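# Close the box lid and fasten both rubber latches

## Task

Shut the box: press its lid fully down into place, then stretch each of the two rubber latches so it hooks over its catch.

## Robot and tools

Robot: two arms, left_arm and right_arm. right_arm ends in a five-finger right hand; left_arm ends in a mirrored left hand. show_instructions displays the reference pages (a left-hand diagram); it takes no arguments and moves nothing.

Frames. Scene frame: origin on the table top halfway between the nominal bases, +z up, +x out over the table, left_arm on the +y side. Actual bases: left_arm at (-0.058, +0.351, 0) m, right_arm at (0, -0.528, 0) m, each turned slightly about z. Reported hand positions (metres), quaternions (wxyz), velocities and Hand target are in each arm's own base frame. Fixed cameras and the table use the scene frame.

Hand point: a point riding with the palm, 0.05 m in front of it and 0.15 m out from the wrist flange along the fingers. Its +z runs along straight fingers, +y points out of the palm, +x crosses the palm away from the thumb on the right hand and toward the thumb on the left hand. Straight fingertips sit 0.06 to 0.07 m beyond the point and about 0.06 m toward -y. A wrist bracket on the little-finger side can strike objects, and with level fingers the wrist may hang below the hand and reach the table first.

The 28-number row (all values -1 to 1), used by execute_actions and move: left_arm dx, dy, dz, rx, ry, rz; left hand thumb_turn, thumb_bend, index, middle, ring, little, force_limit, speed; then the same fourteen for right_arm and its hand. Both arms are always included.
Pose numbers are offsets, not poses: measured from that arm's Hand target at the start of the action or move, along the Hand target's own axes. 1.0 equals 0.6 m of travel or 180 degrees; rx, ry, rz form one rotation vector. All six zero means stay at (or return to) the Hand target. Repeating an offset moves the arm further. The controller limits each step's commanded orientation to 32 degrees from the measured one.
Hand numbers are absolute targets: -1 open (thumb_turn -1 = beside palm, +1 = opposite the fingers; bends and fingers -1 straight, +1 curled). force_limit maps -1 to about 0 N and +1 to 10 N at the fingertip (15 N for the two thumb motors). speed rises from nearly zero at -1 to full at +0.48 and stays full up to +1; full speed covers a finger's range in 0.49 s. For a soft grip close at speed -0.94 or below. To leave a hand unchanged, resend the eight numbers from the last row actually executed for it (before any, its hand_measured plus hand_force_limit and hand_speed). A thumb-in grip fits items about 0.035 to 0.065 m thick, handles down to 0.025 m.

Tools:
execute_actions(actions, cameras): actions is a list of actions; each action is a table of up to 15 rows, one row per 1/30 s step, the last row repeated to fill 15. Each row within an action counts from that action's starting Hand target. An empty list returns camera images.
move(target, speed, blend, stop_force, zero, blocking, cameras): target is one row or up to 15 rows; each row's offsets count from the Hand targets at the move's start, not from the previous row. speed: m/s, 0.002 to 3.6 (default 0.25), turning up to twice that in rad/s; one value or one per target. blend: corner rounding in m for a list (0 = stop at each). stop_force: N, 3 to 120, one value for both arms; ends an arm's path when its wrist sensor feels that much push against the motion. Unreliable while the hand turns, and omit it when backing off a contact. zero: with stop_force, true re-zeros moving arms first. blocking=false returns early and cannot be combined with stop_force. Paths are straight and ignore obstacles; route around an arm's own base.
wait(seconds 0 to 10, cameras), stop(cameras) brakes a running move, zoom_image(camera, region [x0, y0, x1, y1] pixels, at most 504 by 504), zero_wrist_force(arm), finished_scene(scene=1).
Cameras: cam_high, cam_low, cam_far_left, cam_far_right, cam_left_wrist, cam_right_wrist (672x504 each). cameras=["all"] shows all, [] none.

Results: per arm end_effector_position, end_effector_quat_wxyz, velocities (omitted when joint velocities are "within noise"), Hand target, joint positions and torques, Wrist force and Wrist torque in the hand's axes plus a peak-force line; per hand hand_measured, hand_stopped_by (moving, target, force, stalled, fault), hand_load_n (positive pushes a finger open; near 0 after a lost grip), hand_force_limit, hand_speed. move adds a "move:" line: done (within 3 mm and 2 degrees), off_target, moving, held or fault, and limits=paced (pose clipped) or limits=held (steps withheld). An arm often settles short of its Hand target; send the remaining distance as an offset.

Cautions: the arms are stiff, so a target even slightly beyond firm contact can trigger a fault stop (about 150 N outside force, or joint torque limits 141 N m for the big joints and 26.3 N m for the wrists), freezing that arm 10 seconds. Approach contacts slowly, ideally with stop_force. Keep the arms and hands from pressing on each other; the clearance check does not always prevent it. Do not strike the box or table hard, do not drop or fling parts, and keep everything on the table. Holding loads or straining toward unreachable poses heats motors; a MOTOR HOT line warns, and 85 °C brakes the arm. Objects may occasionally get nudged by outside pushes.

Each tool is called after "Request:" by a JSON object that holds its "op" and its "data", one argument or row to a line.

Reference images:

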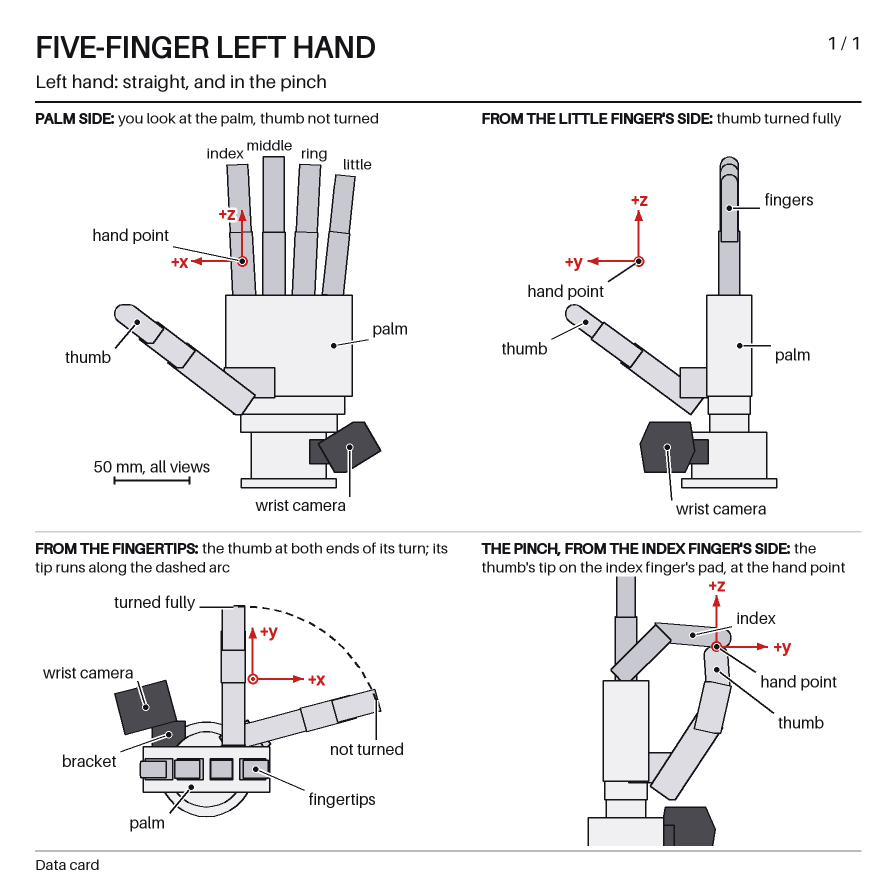

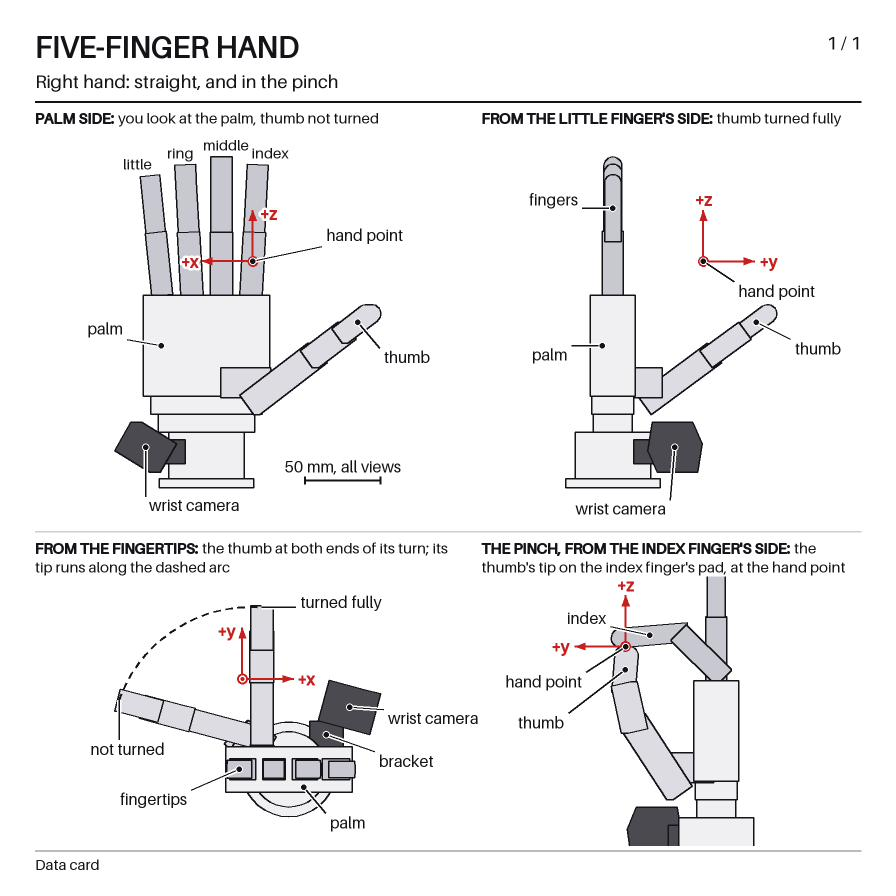

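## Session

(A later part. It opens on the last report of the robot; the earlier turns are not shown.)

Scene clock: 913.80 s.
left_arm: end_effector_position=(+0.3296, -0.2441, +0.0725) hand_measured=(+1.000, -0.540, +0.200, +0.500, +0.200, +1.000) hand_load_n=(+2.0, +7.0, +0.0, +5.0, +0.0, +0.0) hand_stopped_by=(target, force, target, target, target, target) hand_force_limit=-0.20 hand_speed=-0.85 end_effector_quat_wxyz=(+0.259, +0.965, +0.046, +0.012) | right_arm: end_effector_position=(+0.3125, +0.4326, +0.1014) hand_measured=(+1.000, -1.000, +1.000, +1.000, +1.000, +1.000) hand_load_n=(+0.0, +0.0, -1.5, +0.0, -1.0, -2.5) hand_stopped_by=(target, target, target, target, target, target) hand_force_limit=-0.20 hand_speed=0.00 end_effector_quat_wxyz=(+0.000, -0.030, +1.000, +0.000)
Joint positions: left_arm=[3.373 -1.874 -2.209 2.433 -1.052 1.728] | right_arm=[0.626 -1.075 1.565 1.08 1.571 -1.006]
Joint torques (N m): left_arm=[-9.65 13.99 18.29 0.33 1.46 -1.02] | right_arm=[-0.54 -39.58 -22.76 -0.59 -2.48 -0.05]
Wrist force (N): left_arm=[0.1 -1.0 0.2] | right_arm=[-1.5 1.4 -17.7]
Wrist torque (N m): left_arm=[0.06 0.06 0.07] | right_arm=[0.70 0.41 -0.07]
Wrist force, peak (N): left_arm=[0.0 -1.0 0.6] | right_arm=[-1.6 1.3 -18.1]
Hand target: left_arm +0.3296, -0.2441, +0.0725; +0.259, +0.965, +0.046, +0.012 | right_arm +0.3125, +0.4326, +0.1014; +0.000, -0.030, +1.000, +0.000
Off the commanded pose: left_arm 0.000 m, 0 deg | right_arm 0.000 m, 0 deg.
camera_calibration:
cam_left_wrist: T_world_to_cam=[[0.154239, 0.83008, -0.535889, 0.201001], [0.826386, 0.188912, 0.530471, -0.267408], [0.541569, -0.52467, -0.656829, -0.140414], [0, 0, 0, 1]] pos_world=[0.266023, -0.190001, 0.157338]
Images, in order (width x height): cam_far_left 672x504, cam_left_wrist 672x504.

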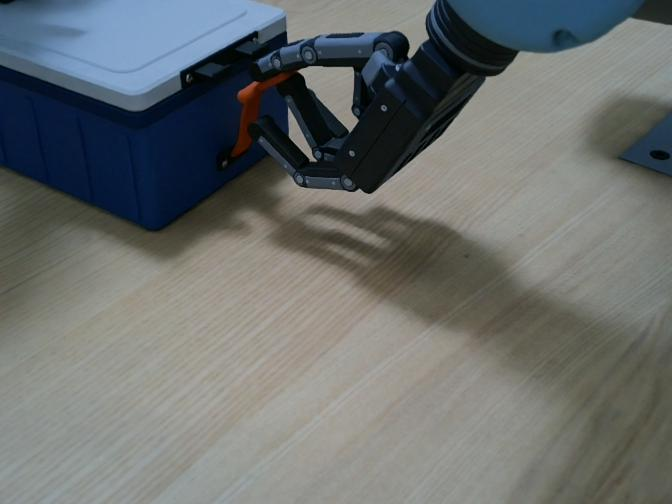

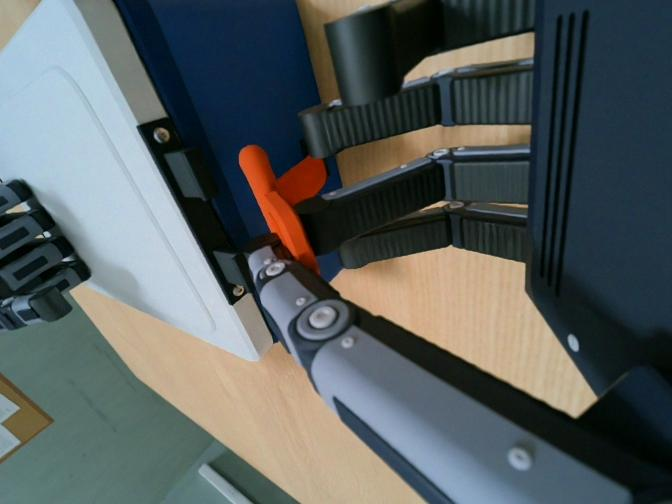

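Request:
{"op": "move", "data": {
  "target": [
    [0,0,0,0,0,0,1,-0.9,0.2,0.5,0.2,1,-0.2,-0.6,0,0,0,0,0,0,1,-1,1,1,1,1,-0.2,0],
    [0,0.0217,0,0,0,0,1,-0.9,0.2,0.5,0.2,1,-0.2,-0.6,0,0,0,0,0,0,1,-1,1,1,1,1,-0.2,0]
  ],
  "speed": 0.08,
  "cameras": ["cam_far_left","cam_left_wrist"]
}}

Request:
{"op": "zoom_image", "data": {
  "camera": "cam_far_left",
  "region": [140, 0, 440, 200]
}}

Request:
{"op": "zoom_image", "data": {
  "camera": "cam_left_wrist",
  "region": [120, 60, 540, 400]
}}

Scene clock: 946.03 s.
left_arm: end_effector_position=(+0.3308, -0.2554, +0.0792) hand_measured=(+1.000, -0.900, +0.200, +0.500, +0.200, +1.000) hand_load_n=(+0.0, +0.0, +0.0, +0.0, +0.0, +0.0) hand_stopped_by=(target, target, target, target, target, target) hand_force_limit=-0.20 hand_speed=-0.60 end_effector_quat_wxyz=(+0.259, +0.965, +0.046, +0.012) end_effector_velocity=(+0.001, +0.001, +0.000) end_effector_angular_velocity=(-0.001, -0.003, -0.002) | right_arm: end_effector_position=(+0.3125, +0.4326, +0.1014) hand_measured=(+1.000, -1.000, +1.000, +1.000, +1.000, +1.000) hand_load_n=(+0.0, +0.0, -1.0, -0.5, -1.5, -2.5) hand_stopped_by=(target, target, target, target, target, target) hand_force_limit=-0.20 hand_speed=0.00 end_effector_quat_wxyz=(+0.000, -0.030, +1.000, +0.000)
Joint positions: left_arm=[3.33 -1.861 -2.19 2.426 -1.049 1.679] | right_arm=[0.626 -1.075 1.565 1.08 1.571 -1.006]
Joint velocities: left_arm=[0.003 0 0 0 0.001 0.006] | right_arm=[within noise]
Joint torques (N m): left_arm=[8.45 18.75 0.49 -2.99 0.54 1.35] | right_arm=[-0.14 -39.55 -22.87 -0.35 -2.52 -0.04]
Wrist force (N): left_arm=[0.1 -0.9 0.5] | right_arm=[-1.4 1.4 -16.9]
Wrist torque (N m): left_arm=[0.05 0.06 0.14] | right_arm=[0.72 0.44 -0.08]
Wrist force, peak (N): left_arm=[0.0 -1.2 0.6] | right_arm=[-1.6 1.5 -18.1]
Hand target: left_arm +0.3306, -0.2554, +0.0791; +0.259, +0.965, +0.046, +0.012 | right_arm +0.3125, +0.4326, +0.1014; +0.000, -0.030, +1.000, +0.000
Off the commanded pose: left_arm 0.000 m, 0 deg | right_arm 0.000 m, 0 deg.
move: done
camera_calibration:
cam_left_wrist: T_world_to_cam=[[0.15444, 0.830076, -0.535837, 0.213656], [0.826207, 0.188896, 0.530754, -0.269756], [0.541784, -0.524682, -0.656642, -0.142574], [0, 0, 0, 1]] pos_world=[0.267122, -0.201201, 0.164039]
Images, in order (width x height): cam_far_left 672x504, cam_left_wrist 672x504.

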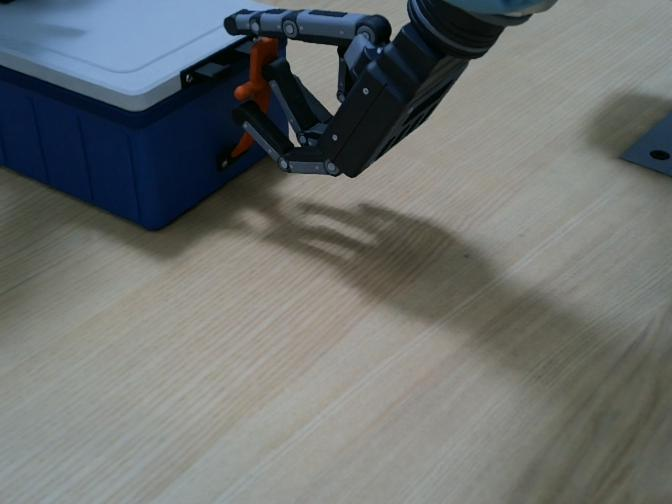

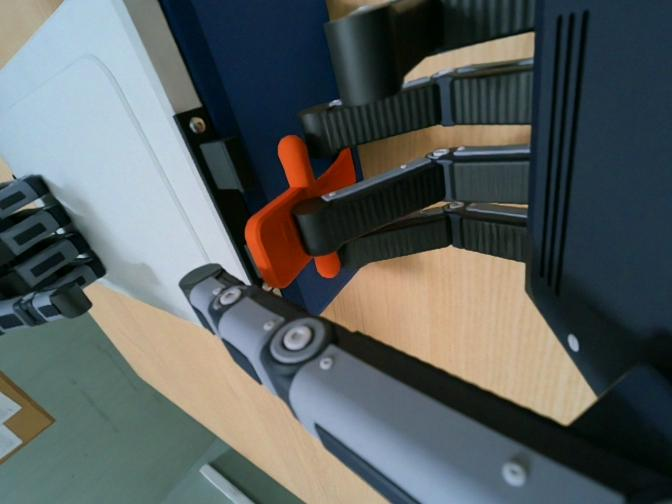

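Scaled by 1.680 from the camera's 672x504 image, which has a finer 960x720 frame.

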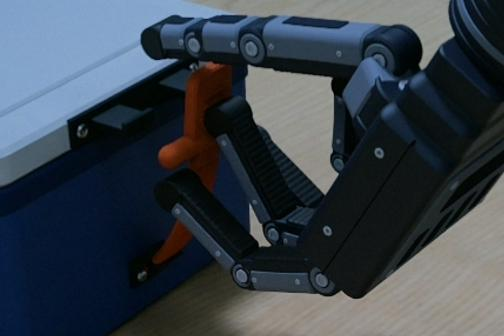

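Scaled by 1.200 from the camera's 672x504 image, which has a finer 960x720 frame.

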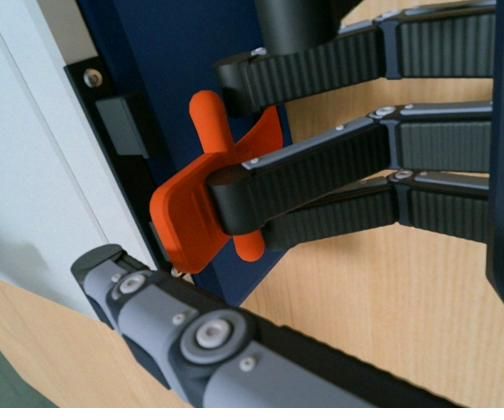

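Request:
{"op": "execute_actions", "data": {
  "actions": [
    [[0,0,0,0,0,0,1,-0.65,0.2,0.5,0.2,1,-0.2,-0.8,0,0,0,0,0,0,1,-1,1,1,1,1,-0.2,0]]
  ],
  "cameras": ["cam_far_left","cam_left_wrist"]
}}

Request:
{"op": "zoom_image", "data": {
  "camera": "cam_far_left",
  "region": [140, 0, 440, 200]
}}

Request:
{"op": "zoom_image", "data": {
  "camera": "cam_left_wrist",
  "region": [120, 60, 540, 400]
}}

Scene clock: 949.60 s.
left_arm: end_effector_position=(+0.3306, -0.2554, +0.0791) hand_measured=(+1.000, -0.652, +0.200, +0.500, +0.200, +1.000) hand_load_n=(+0.5, +3.5, +0.0, +1.5, +0.0, +0.0) hand_stopped_by=(target, target, target, target, target, target) hand_force_limit=-0.20 hand_speed=-0.80 end_effector_quat_wxyz=(+0.259, +0.965, +0.046, +0.012) | right_arm: end_effector_position=(+0.3125, +0.4326, +0.1014) hand_measured=(+1.000, -1.000, +1.000, +1.000, +1.000, +1.000) hand_load_n=(+0.0, +0.0, -1.0, -0.5, -1.0, -2.5) hand_stopped_by=(target, target, target, target, target, target) hand_force_limit=-0.20 hand_speed=0.00 end_effector_quat_wxyz=(+0.000, -0.030, +1.000, +0.000)
Joint positions: left_arm=[3.33 -1.861 -2.19 2.427 -1.049 1.679] | right_arm=[0.626 -1.075 1.565 1.08 1.571 -1.006]
Joint torques (N m): left_arm=[6.71 14.02 -0.76 0.23 -0.36 0.2] | right_arm=[-1.7 -39.6 -22.85 -0.24 -2.28 0.05]
Wrist force (N): left_arm=[0.2 -0.8 0.0] | right_arm=[-1.1 1.3 -16.9]
Wrist torque (N m): left_arm=[0.05 0.04 0.13] | right_arm=[0.70 0.40 -0.07]
Wrist force, peak (N): left_arm=[0.1 -0.9 0.9] | right_arm=[-1.5 1.5 -18.1]
Hand target: left_arm +0.3306, -0.2554, +0.0791; +0.259, +0.965, +0.046, +0.012 | right_arm +0.3125, +0.4326, +0.1014; +0.000, -0.030, +1.000, +0.000
Off the commanded pose: left_arm 0.000 m, 0 deg | right_arm 0.000 m, 0 deg.
camera_calibration:
cam_left_wrist: T_world_to_cam=[[0.154239, 0.83008, -0.535889, 0.213626], [0.826386, 0.188912, 0.530471, -0.269566], [0.541569, -0.52467, -0.656829, -0.142562], [0, 0, 0, 1]] pos_world=[0.267023, -0.201201, 0.163838]
Images, in order (width x height): cam_far_left 672x504, cam_left_wrist 672x504.

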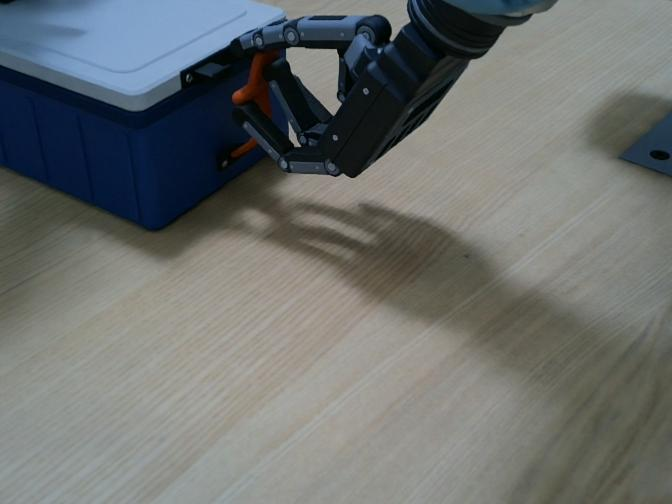

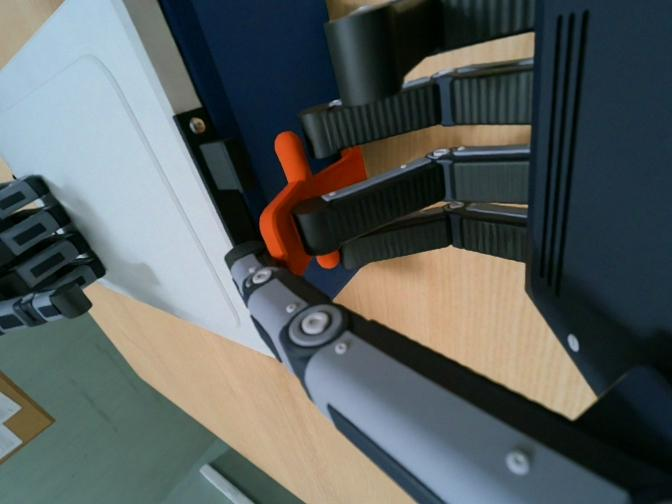

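Scaled by 1.680 from the camera's 672x504 image, which has a finer 960x720 frame.

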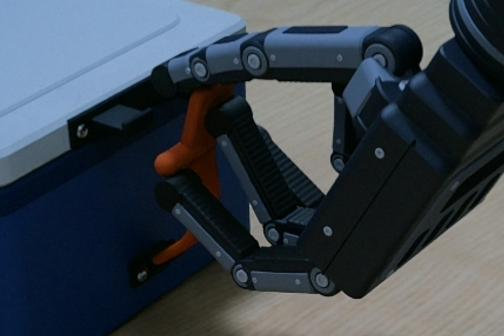

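Scaled by 1.200 from the camera's 672x504 image, which has a finer 960x720 frame.

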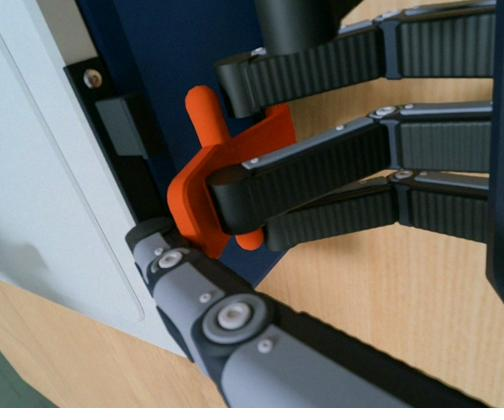

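Request:
{"op": "move", "data": {
  "target": [
    [0,0,0,0,0,0,1,-1,0.2,1,0.2,1,-0.2,-0.6,0,0,0,0,0,0,1,-1,1,1,1,1,-0.2,0],
    [0,-0.0303,0.0192,0,0,0,1,-1,0.2,1,0.2,1,-0.2,-0.6,0,0,0,0,0,0,1,-1,1,1,1,1,-0.2,0],
    [0,-0.0665,0.0367,0,0,0,1,-1,0.2,1,0.2,1,-0.2,-0.6,0,0,0,0,0,0,1,-1,1,1,1,1,-0.2,0],
    [0,-0.0912,0.0397,0,0,0,1,-1,0.2,1,0.2,1,-0.2,-0.6,0,0,0,0,0,0,1,-1,1,1,1,1,-0.2,0]
  ],
  "speed": 0.08,
  "blend": [0,0.01,0.01,0],
  "cameras": ["cam_far_left","cam_left_wrist"]
}}

Scene clock: 1003.27 s.
left_arm: end_effector_position=(+0.3273, -0.2203, +0.0312) hand_measured=(+1.000, -1.000, +0.200, +1.000, +0.200, +1.000) hand_load_n=(+0.0, +0.0, -10.5, +0.0, -9.0, +0.0) hand_stopped_by=(target, target, target, target, target, target) hand_force_limit=-0.20 hand_speed=-0.60 end_effector_quat_wxyz=(+0.259, +0.965, +0.046, +0.012) | right_arm: end_effector_position=(+0.3125, +0.4326, +0.1014) hand_measured=(+1.000, -1.000, +1.000, +1.000, +1.000, +1.000) hand_load_n=(+0.0, +0.0, -1.0, -0.5, -1.0, -2.5) hand_stopped_by=(target, target, target, target, target, target) hand_force_limit=-0.20 hand_speed=0.00 end_effector_quat_wxyz=(+0.000, -0.030, +1.000, +0.000)
Joint positions: left_arm=[3.466 -1.979 -2.255 2.532 -1.06 1.835] | right_arm=[0.626 -1.075 1.565 1.08 1.571 -1.006]
Joint torques (N m): left_arm=[3.68 25.95 21.62 4.56 -10.08 0.39] | right_arm=[-0.81 -39.44 -22.32 -0.4 -2.51 0.07]
Wrist force (N): left_arm=[-4.2 41.7 -38.2] | right_arm=[-1.5 1.6 -17.9]
Wrist torque (N m): left_arm=[2.16 -0.73 -0.92] | right_arm=[0.73 0.41 -0.07]
Wrist force, peak (N): left_arm=[2.0 57.3 -27.1] | right_arm=[-1.5 1.5 -18.0]
Hand target: left_arm +0.3273, -0.2201, +0.0310; +0.259, +0.965, +0.046, +0.012 | right_arm +0.3125, +0.4326, +0.1014; +0.000, -0.030, +1.000, +0.000
Off the commanded pose: left_arm 0.000 m, 0 deg | right_arm 0.000 m, 0 deg.
move: done; blend cut to 0.0075 m at target 3
camera_calibration:
cam_left_wrist: T_world_to_cam=[[0.154107, 0.829513, -0.536805, 0.159374], [0.826226, 0.189755, 0.530419, -0.247874], [0.541851, -0.525263, -0.656122, -0.154071], [0, 0, 0, 1]] pos_world=[0.263723, -0.166095, 0.11594]
Images, in order (width x height): cam_far_left 672x504, cam_left_wrist 672x504.

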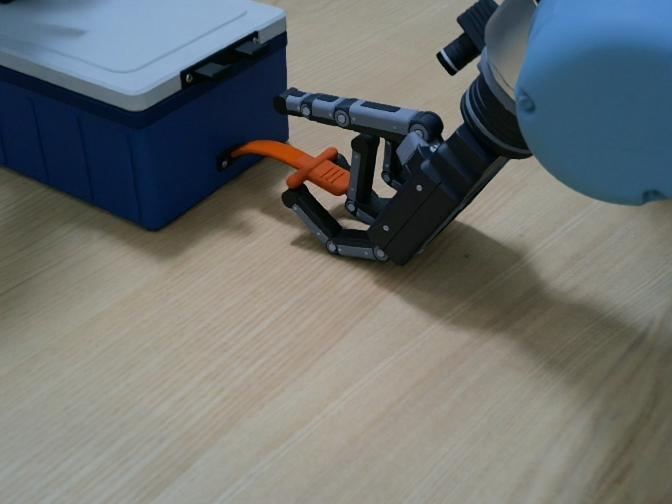

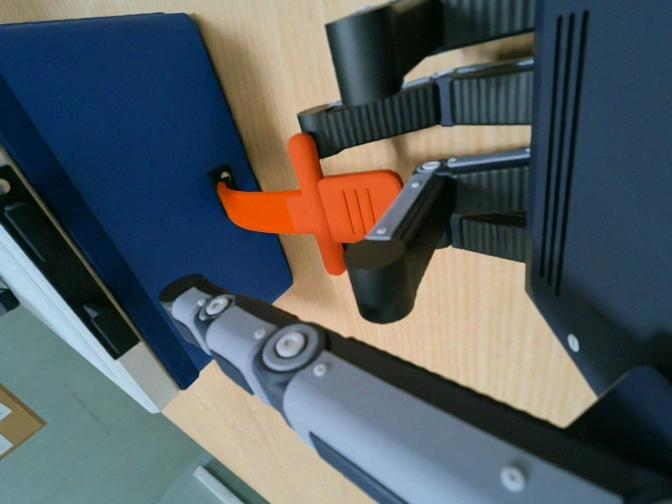

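Request:
{"op": "move", "data": {
  "target": [
    [0,0.0083,-0.0144,0,0,0,1,-1,0.2,1,0.2,1,-0.2,-0.6,0,0,0,0,0,0,1,-1,1,1,1,1,-0.2,0],
    [0,-0.0927,-0.0728,0,0,0,1,-1,0.2,1,0.2,1,-0.2,-0.6,0,0,0,0,0,0,1,-1,1,1,1,1,-0.2,0],
    [0,-0.051,-0.145,0,0,0,1,-1,0.2,1,0.2,1,-0.2,-0.6,0,0,0,0,0,0,1,-1,1,1,1,1,-0.2,0]
  ],
  "speed": [0.05,0.15,0.2],
  "blend": [0,0.01,0],
  "cameras": ["cam_far_left","cam_far_right","cam_high"]
}}

Scene clock: 1008.50 s.
left_arm: end_effector_position=(+0.3207, -0.1503, +0.0909) hand_measured=(+1.000, -1.000, +0.200, +1.000, +0.200, +1.000) hand_load_n=(+0.0, -0.5, +0.0, +0.0, +0.0, +0.0) hand_stopped_by=(target, target, target, target, target, target) hand_force_limit=-0.20 hand_speed=-0.60 end_effector_quat_wxyz=(+0.259, +0.965, +0.046, +0.012) | right_arm: end_effector_position=(+0.3125, +0.4326, +0.1014) hand_measured=(+1.000, -1.000, +1.000, +1.000, +1.000, +1.000) hand_load_n=(+0.0, +0.0, -1.5, -0.5, -1.0, -2.5) hand_stopped_by=(target, target, target, target, target, target) hand_force_limit=-0.20 hand_speed=0.00 end_effector_quat_wxyz=(+0.000, -0.030, +1.000, +0.000)
Joint positions: left_arm=[3.735 -1.836 -2.267 2.263 -1.115 2.132] | right_arm=[0.626 -1.075 1.565 1.08 1.571 -1.006]
Joint torques (N m): left_arm=[-7.76 32.31 -2.51 -3.74 0.67 -0.87] | right_arm=[-0.77 -39.83 -22.47 -0.47 -2.3 0.03]
Wrist force (N): left_arm=[-0.8 -1.7 3.6] | right_arm=[-1.5 1.7 -17.6]
Wrist torque (N m): left_arm=[-0.29 0.28 0.04] | right_arm=[0.73 0.41 -0.06]
Wrist force, peak (N): left_arm=[-5.1 41.9 -37.6] | right_arm=[-1.6 1.5 -18.2]
Hand target: left_arm +0.3207, -0.1503, +0.0910; +0.259, +0.965, +0.046, +0.012 | right_arm +0.3125, +0.4326, +0.1014; +0.000, -0.030, +1.000, +0.000
Off the commanded pose: left_arm 0.000 m, 0 deg | right_arm 0.000 m, 0 deg.
move: done
Images, in order (width x height): cam_high 672x504, cam_far_left 672x504, cam_far_right 672x504.

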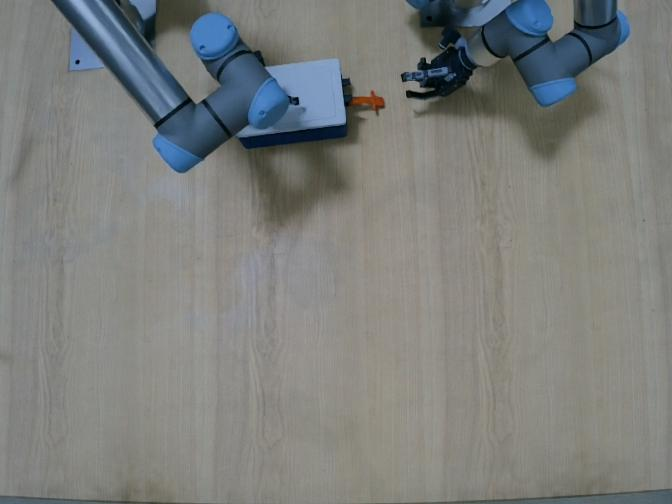

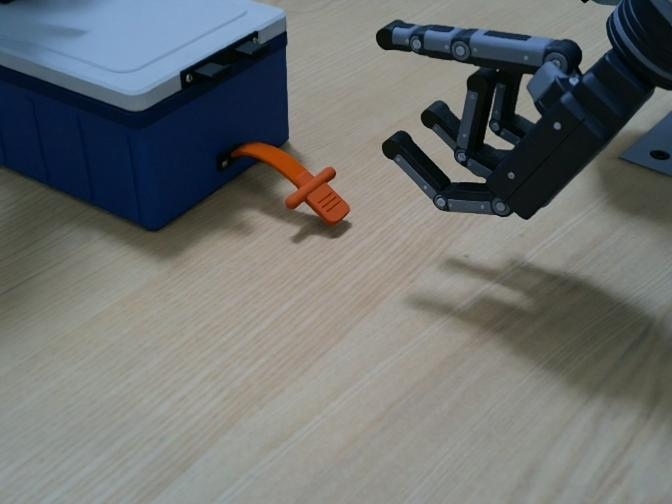

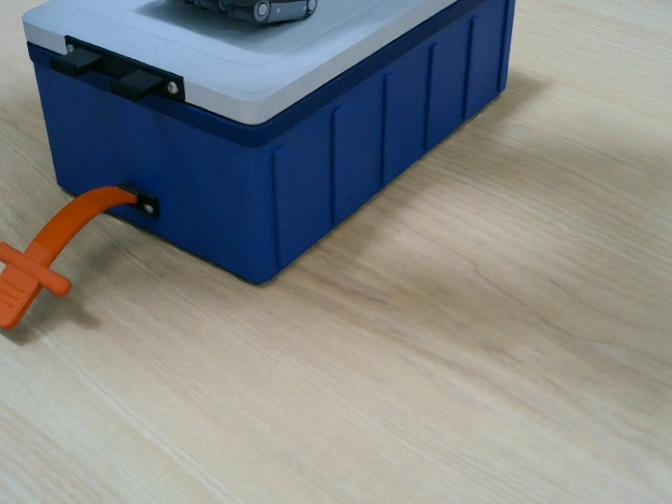

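Request:
{"op": "zoom_image", "data": {
  "camera": "cam_far_left",
  "region": [160, 20, 400, 260]
}}

Scaled by 2.100 from the camera's 672x504 image, which has a finer 960x720 frame.

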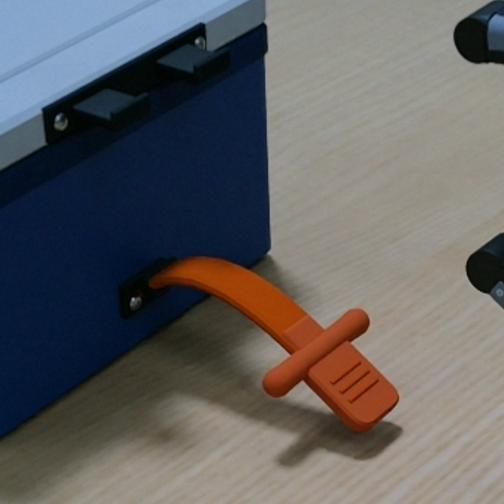

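Request:
{"op": "move", "data": {
  "target": [
    [0,0.0628,-0.1755,0,0,0,1,-1,1,0.2,1,1,-0.2,-0.2,0,0,0,0,0,0,1,-1,1,1,1,1,-0.2,0],
    [0,0.0628,-0.1755,0.3228,0.0692,0.5258,1,-1,1,0.2,1,1,-0.2,-0.2,0,0,0,0,0,0,1,-1,1,1,1,1,-0.2,0]
  ],
  "speed": 0.3,
  "cameras": ["cam_high","cam_far_left","cam_left_wrist"]
}}

Scene clock: 1024.90 s.
left_arm: end_effector_position=(+0.3187, -0.1304, +0.2010) hand_measured=(+1.000, -1.000, +1.000, +0.200, +1.000, +1.000) hand_load_n=(+0.0, +0.0, +0.0, +0.0, +0.0, +0.0) hand_stopped_by=(target, target, target, target, target, target) hand_force_limit=-0.20 hand_speed=-0.20 end_effector_quat_wxyz=(-0.283, +0.684, -0.621, +0.258) | right_arm: end_effector_position=(+0.3125, +0.4326, +0.1014) hand_measured=(+1.000, -1.000, +1.000, +1.000, +1.000, +1.000) hand_load_n=(+0.0, +0.0, -1.0, -0.5, -1.5, -2.5) hand_stopped_by=(target, target, target, target, target, target) hand_force_limit=-0.20 hand_speed=0.00 end_effector_quat_wxyz=(+0.000, -0.030, +1.000, +0.000)
Joint positions: left_arm=[3.262 -1.215 -2.106 2.535 -1.552 3.159] | right_arm=[0.626 -1.075 1.565 1.08 1.571 -1.006]
Joint torques (N m): left_arm=[3.08 -5.85 33.29 -2.41 -1.22 0.97] | right_arm=[-1.01 -39.97 -22.11 -0.53 -2.37 0.11]
Wrist force (N): left_arm=[0.5 -1.7 3.3] | right_arm=[-1.5 1.5 -17.3]
Wrist torque (N m): left_arm=[-0.42 0.07 0.15] | right_arm=[0.73 0.43 -0.08]
Wrist force, peak (N): left_arm=[-0.9 -2.6 5.4] | right_arm=[-1.4 1.5 -18.1]
Hand target: left_arm +0.3188, -0.1303, +0.2010; -0.283, +0.684, -0.622, +0.258 | right_arm +0.3125, +0.4326, +0.1014; +0.000, -0.030, +1.000, +0.000
Off the commanded pose: left_arm 0.000 m, 0 deg | right_arm 0.000 m, 0 deg.
move: done
camera_calibration:
cam_left_wrist: T_world_to_cam=[[0.745889, -0.161598, 0.646169, -0.378431], [-0.402495, -0.882317, 0.243954, -0.0384424], [0.530704, -0.442043, -0.723154, 0.0371923], [0, 0, 0, 1]] pos_world=[0.247057, -0.0786316, 0.280804]
Images, in order (width x height): cam_high 672x504, cam_far_left 672x504, cam_left_wrist 672x504.

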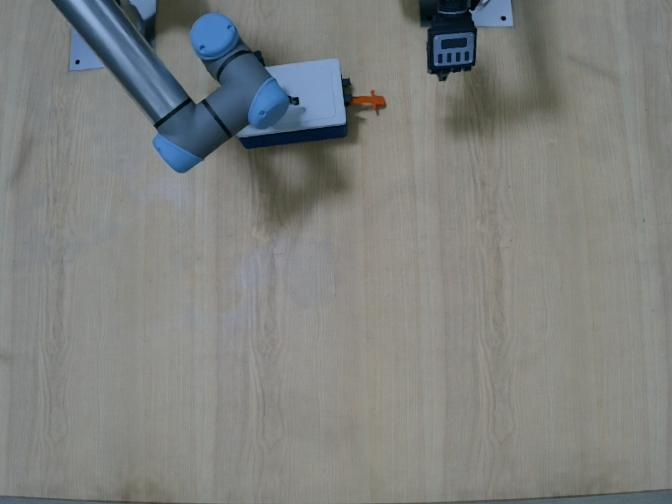

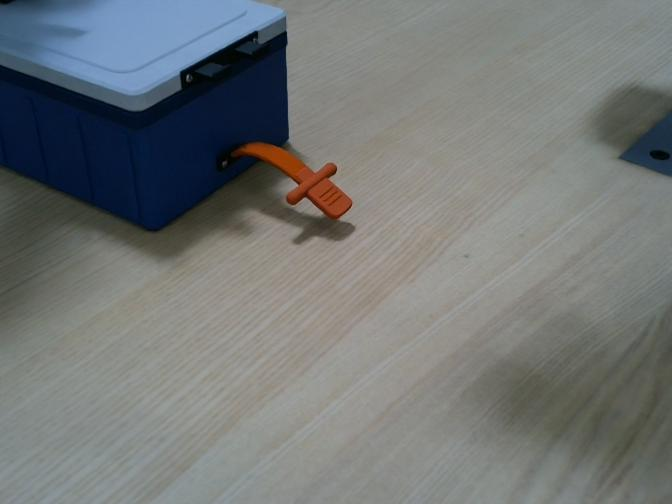

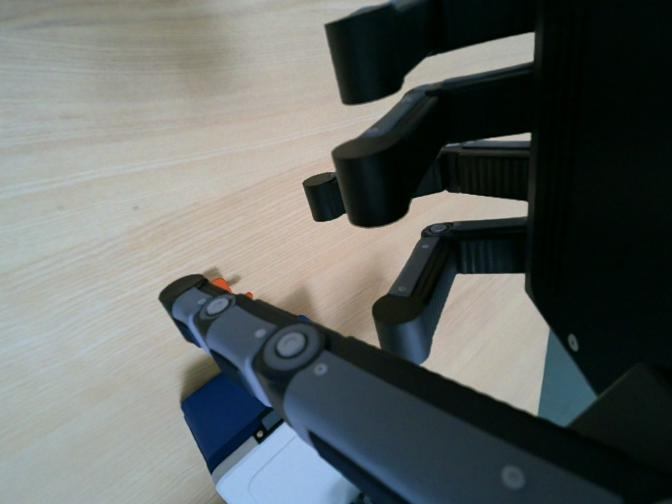

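Request:
{"op": "move", "data": {
  "target": [0.1737,0.1423,0.1193,0,0,0,1,-1,1,0.2,1,1,-0.2,-0.2,0,0,0,0,0,0,1,-1,1,1,1,1,-0.2,0],
  "speed": 0.2,
  "cameras": ["cam_high","cam_far_left","cam_left_wrist"]
}}

Request:
{"op": "zoom_image", "data": {
  "camera": "cam_far_left",
  "region": [160, 0, 460, 260]
}}

Scene clock: 1038.77 s.
left_arm: end_effector_position=(+0.3190, -0.2351, +0.0903) hand_measured=(+1.000, -1.000, +1.000, +0.200, +1.000, +1.000) hand_load_n=(+0.0, +0.0, +0.0, +0.0, +0.0, +0.0) hand_stopped_by=(target, target, target, target, target, target) hand_force_limit=-0.20 hand_speed=-0.20 end_effector_quat_wxyz=(-0.283, +0.684, -0.622, +0.258) | right_arm: end_effector_position=(+0.3125, +0.4326, +0.1014) hand_measured=(+1.000, -1.000, +1.000, +1.000, +1.000, +1.000) hand_load_n=(+0.0, +0.0, -1.0, -0.5, -1.5, -2.5) hand_stopped_by=(target, target, target, target, target, target) hand_force_limit=-0.20 hand_speed=0.00 end_effector_quat_wxyz=(+0.000, -0.030, +1.000, +0.000)
Joint positions: left_arm=[2.759 -1.557 -2.154 2.867 -1.901 2.791] | right_arm=[0.626 -1.075 1.565 1.08 1.571 -1.006]
Joint torques (N m): left_arm=[-7.28 11.53 6.9 -0.77 -0.21 -0.66] | right_arm=[-1.23 -38.64 -22.18 -0.43 -2.43 0.25]
Wrist force (N): left_arm=[0.2 -1.7 3.4] | right_arm=[-1.7 1.6 -17.6]
Wrist torque (N m): left_arm=[-0.42 0.13 0.06] | right_arm=[0.72 0.44 -0.08]
Wrist force, peak (N): left_arm=[1.3 -0.4 4.2] | right_arm=[-1.6 1.5 -18.1]
Hand target: left_arm +0.3189, -0.2351, +0.0901; -0.283, +0.684, -0.622, +0.258 | right_arm +0.3125, +0.4326, +0.1014; +0.000, -0.030, +1.000, +0.000
Off the commanded pose: left_arm 0.000 m, 0 deg | right_arm 0.000 m, 0 deg.
move: done
camera_calibration:
cam_left_wrist: T_world_to_cam=[[0.74581, -0.161781, 0.646216, -0.323941], [-0.402568, -0.882351, 0.243713, -0.103745], [0.530761, -0.44191, -0.723194, -0.0893487], [0, 0, 0, 1]] pos_world=[0.247257, -0.183431, 0.170004]
Images, in order (width x height): cam_high 672x504, cam_far_left 672x504, cam_left_wrist 672x504.

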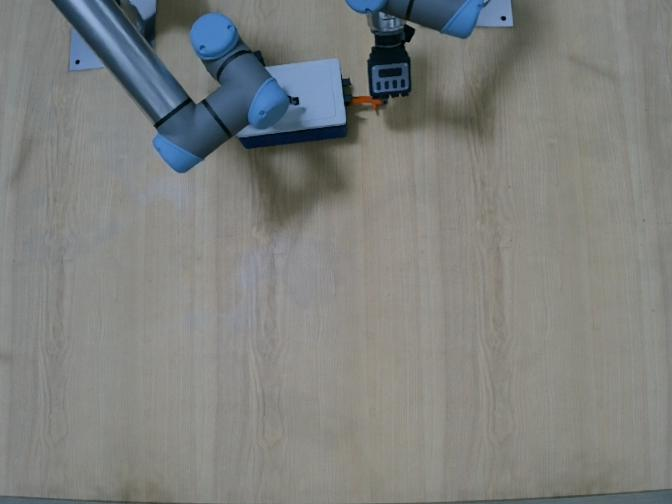

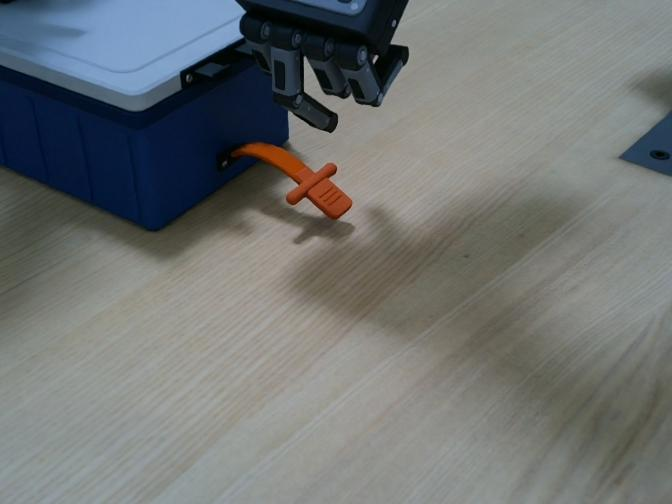

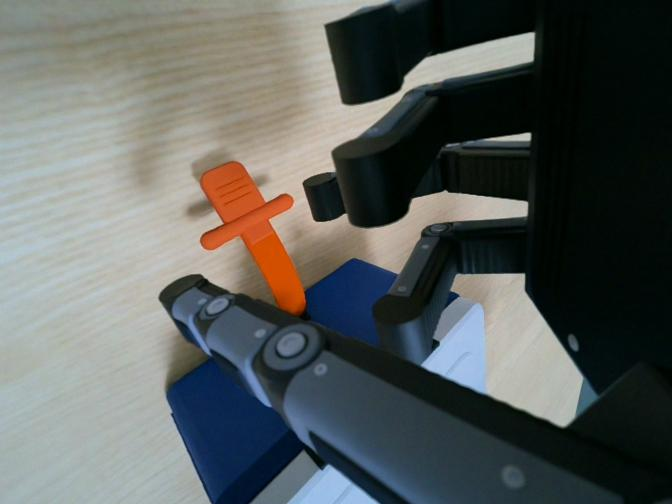

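Scaled by 1.680 from the camera's 672x504 image, which has a finer 960x720 frame.

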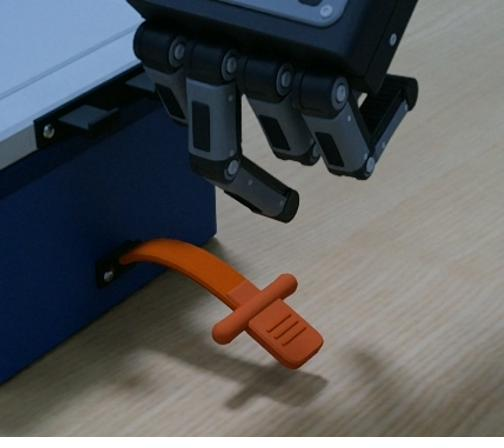

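Request:
{"op": "move", "data": {
  "target": [0,0.053,0.053,0,0,0,1,-1,1,0.2,1,1,-0.2,-0.2,0,0,0,0,0,0,1,-1,1,1,1,1,-0.2,0],
  "speed": 0.12,
  "cameras": ["cam_far_left","cam_left_wrist","cam_low"]
}}

Request:
{"op": "zoom_image", "data": {
  "camera": "cam_far_left",
  "region": [180, 20, 420, 240]
}}

Request:
{"op": "zoom_image", "data": {
  "camera": "cam_left_wrist",
  "region": [120, 120, 420, 360]
}}

Scene clock: 1045.63 s.
left_arm: end_effector_position=(+0.3188, -0.2351, +0.0451) hand_measured=(+1.000, -1.000, +1.000, +0.200, +1.000, +1.000) hand_load_n=(+0.0, +0.0, +0.0, +0.0, +0.0, +0.0) hand_stopped_by=(target, target, target, target, target, target) hand_force_limit=-0.20 hand_speed=-0.20 end_effector_quat_wxyz=(-0.283, +0.684, -0.622, +0.258) | right_arm: end_effector_position=(+0.3125, +0.4326, +0.1014) hand_measured=(+1.000, -1.000, +1.000, +1.000, +1.000, +1.000) hand_load_n=(+0.0, +0.0, -1.5, -0.5, -1.0, -2.5) hand_stopped_by=(target, target, target, target, target, target) hand_force_limit=-0.20 hand_speed=0.00 end_effector_quat_wxyz=(+0.000, -0.030, +1.000, +0.000)
Joint positions: left_arm=[2.759 -1.635 -2.217 3.007 -1.901 2.791] | right_arm=[0.626 -1.075 1.565 1.08 1.571 -1.006]
Joint torques (N m): left_arm=[-8.64 29.34 28.66 -1.62 -2.11 -0.24] | right_arm=[-0.58 -39.04 -23.22 -0.47 -2.32 0.21]
Wrist force (N): left_arm=[0.4 -1.7 3.2] | right_arm=[-1.5 1.6 -17.7]
Wrist torque (N m): left_arm=[-0.39 0.08 0.07] | right_arm=[0.73 0.41 -0.07]
Wrist force, peak (N): left_arm=[0.4 -1.2 3.9] | right_arm=[-1.5 1.3 -18.0]
Hand target: left_arm +0.3189, -0.2351, +0.0452; -0.283, +0.684, -0.622, +0.258 | right_arm +0.3125, +0.4326, +0.1014; +0.000, -0.030, +1.000, +0.000
Off the commanded pose: left_arm 0.000 m, 0 deg | right_arm 0.000 m, 0 deg.
move: done
camera_calibration:
cam_left_wrist: T_world_to_cam=[[0.746073, -0.161797, 0.645907, -0.294753], [-0.402434, -0.882386, 0.243808, -0.0928461], [0.530492, -0.441833, -0.723437, -0.1218], [0, 0, 0, 1]] pos_world=[0.247157, -0.183431, 0.124905]
Images, in order (width x height): cam_low 672x504, cam_far_left 672x504, cam_left_wrist 672x504.

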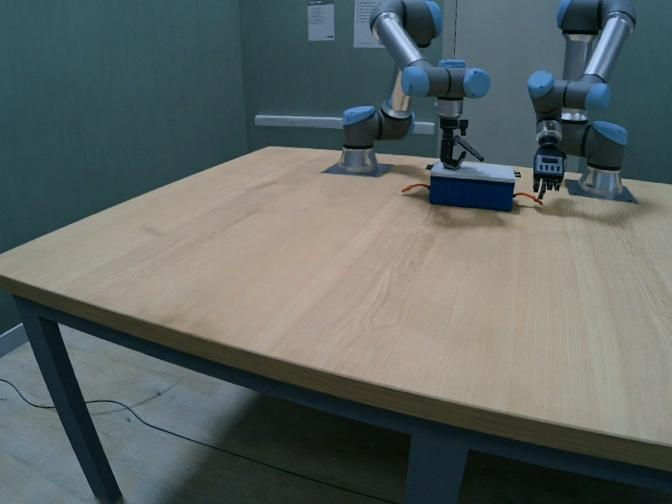

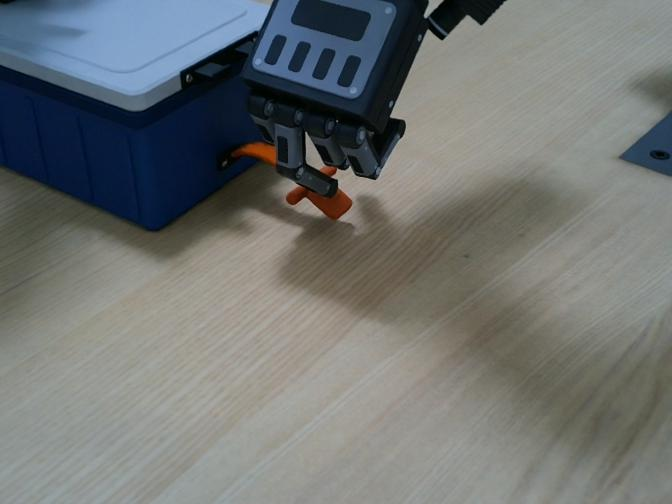

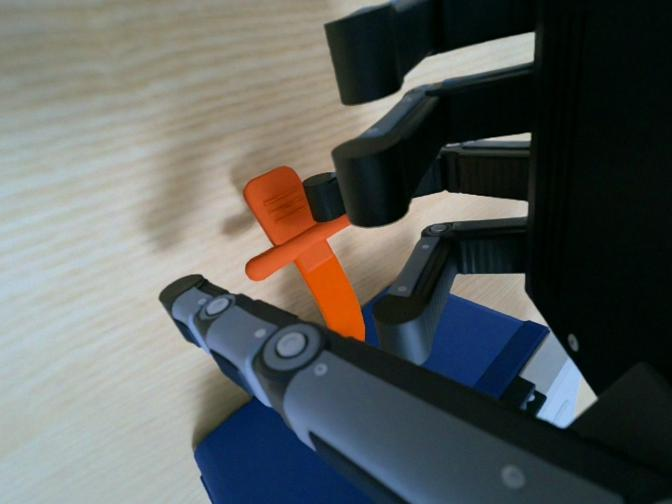

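Scaled by 2.100 from the camera's 672x504 image, which has a finer 960x720 frame.

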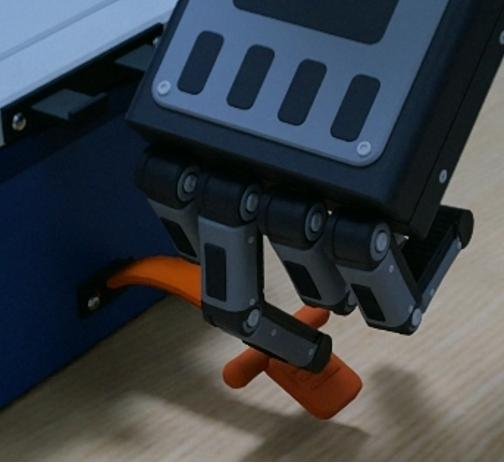

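Scaled by 1.680 from the camera's 672x504 image, which has a finer 960x720 frame.

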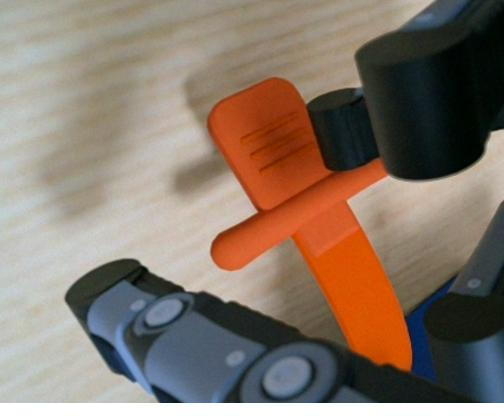

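Request:
{"op": "move", "data": {
  "target": [
    [0,-0.0141,0.0141,0,0,0,1,-1,1,0.2,1,1,-0.2,-0.2,0,0,0,0,0,0,1,-1,1,1,1,1,-0.2,0],
    [0,0.0035,0.0318,0,0,0,1,-1,1,0.2,1,1,-0.2,-0.2,0,0,0,0,0,0,1,-1,1,1,1,1,-0.2,0]
  ],
  "speed": 0.08,
  "cameras": ["cam_far_left","cam_left_wrist"]
}}

Request:
{"op": "zoom_image", "data": {
  "camera": "cam_far_left",
  "region": [180, 20, 420, 240]
}}

Request:
{"op": "zoom_image", "data": {
  "camera": "cam_left_wrist",
  "region": [120, 120, 420, 360]
}}

Scene clock: 1072.17 s.
left_arm: end_effector_position=(+0.3308, -0.2340, +0.0301) hand_measured=(+1.000, -1.000, +1.000, +0.200, +1.000, +1.000) hand_load_n=(+0.0, -0.5, +0.0, +0.0, +0.0, +0.0) hand_stopped_by=(target, target, target, target, target, target) hand_force_limit=-0.20 hand_speed=-0.20 end_effector_quat_wxyz=(-0.283, +0.684, -0.622, +0.258) | right_arm: end_effector_position=(+0.3125, +0.4326, +0.1014) hand_measured=(+1.000, -1.000, +1.000, +1.000, +1.000, +1.000) hand_load_n=(+0.0, +0.0, -1.0, -0.5, -1.0, -2.5) hand_stopped_by=(target, target, target, target, target, target) hand_force_limit=-0.20 hand_speed=0.00 end_effector_quat_wxyz=(+0.000, -0.030, +1.000, +0.000)
Joint positions: left_arm=[2.78 -1.68 -2.216 3.057 -1.887 2.807] | right_arm=[0.626 -1.075 1.565 1.08 1.571 -1.006]
Joint torques (N m): left_arm=[-9.96 32.59 27.7 -2.19 -2.11 -1.11] | right_arm=[-0.03 -38.8 -22.55 -0.42 -2.41 0.11]
Wrist force (N): left_arm=[0.2 -1.7 3.4] | right_arm=[-1.5 1.1 -17.8]
Wrist torque (N m): left_arm=[-0.41 0.12 0.07] | right_arm=[0.67 0.41 -0.08]
Wrist force, peak (N): left_arm=[0.2 -2.0 3.4] | right_arm=[-1.7 1.4 -18.0]
Hand target: left_arm +0.3309, -0.2340, +0.0302; -0.283, +0.684, -0.622, +0.258 | right_arm +0.3125, +0.4326, +0.1014; +0.000, -0.030, +1.000, +0.000
Off the commanded pose: left_arm 0.000 m, 0 deg | right_arm 0.000 m, 0 deg.
move: done
camera_calibration:
cam_left_wrist: T_world_to_cam=[[0.746073, -0.161797, 0.645907, -0.293839], [-0.402434, -0.882386, 0.243808, -0.0833892], [0.530492, -0.441833, -0.723437, -0.138531], [0, 0, 0, 1]] pos_world=[0.259157, -0.182331, 0.109905]
Images, in order (width x height): cam_far_left 672x504, cam_left_wrist 672x504.

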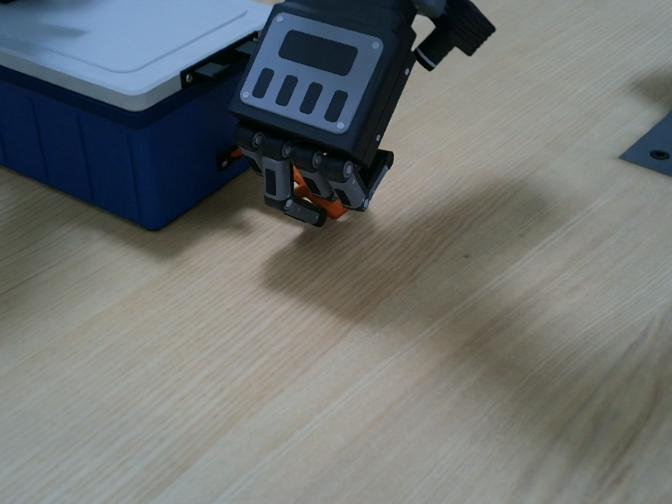

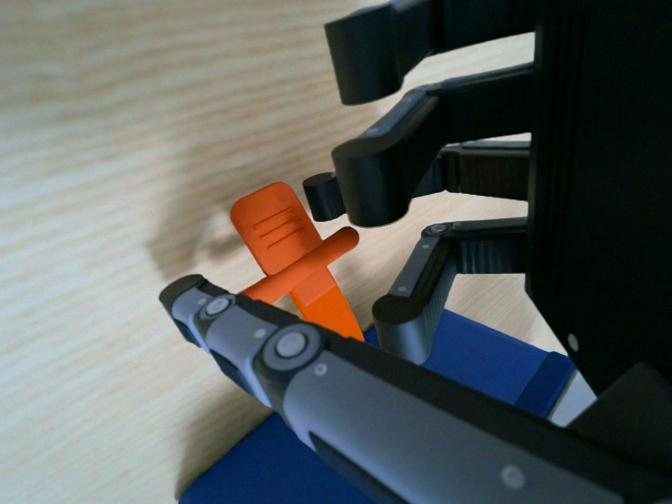

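Scaled by 2.100 from the camera's 672x504 image, which has a finer 960x720 frame.

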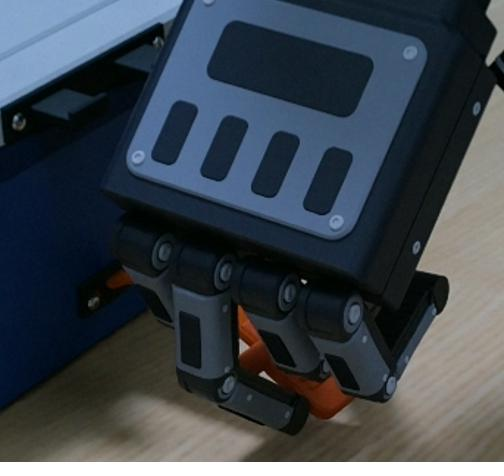

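Scaled by 1.680 from the camera's 672x504 image, which has a finer 960x720 frame.

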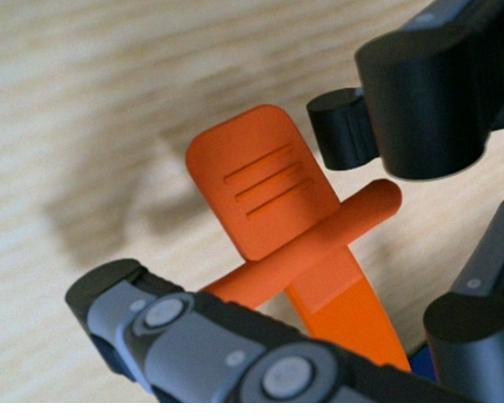

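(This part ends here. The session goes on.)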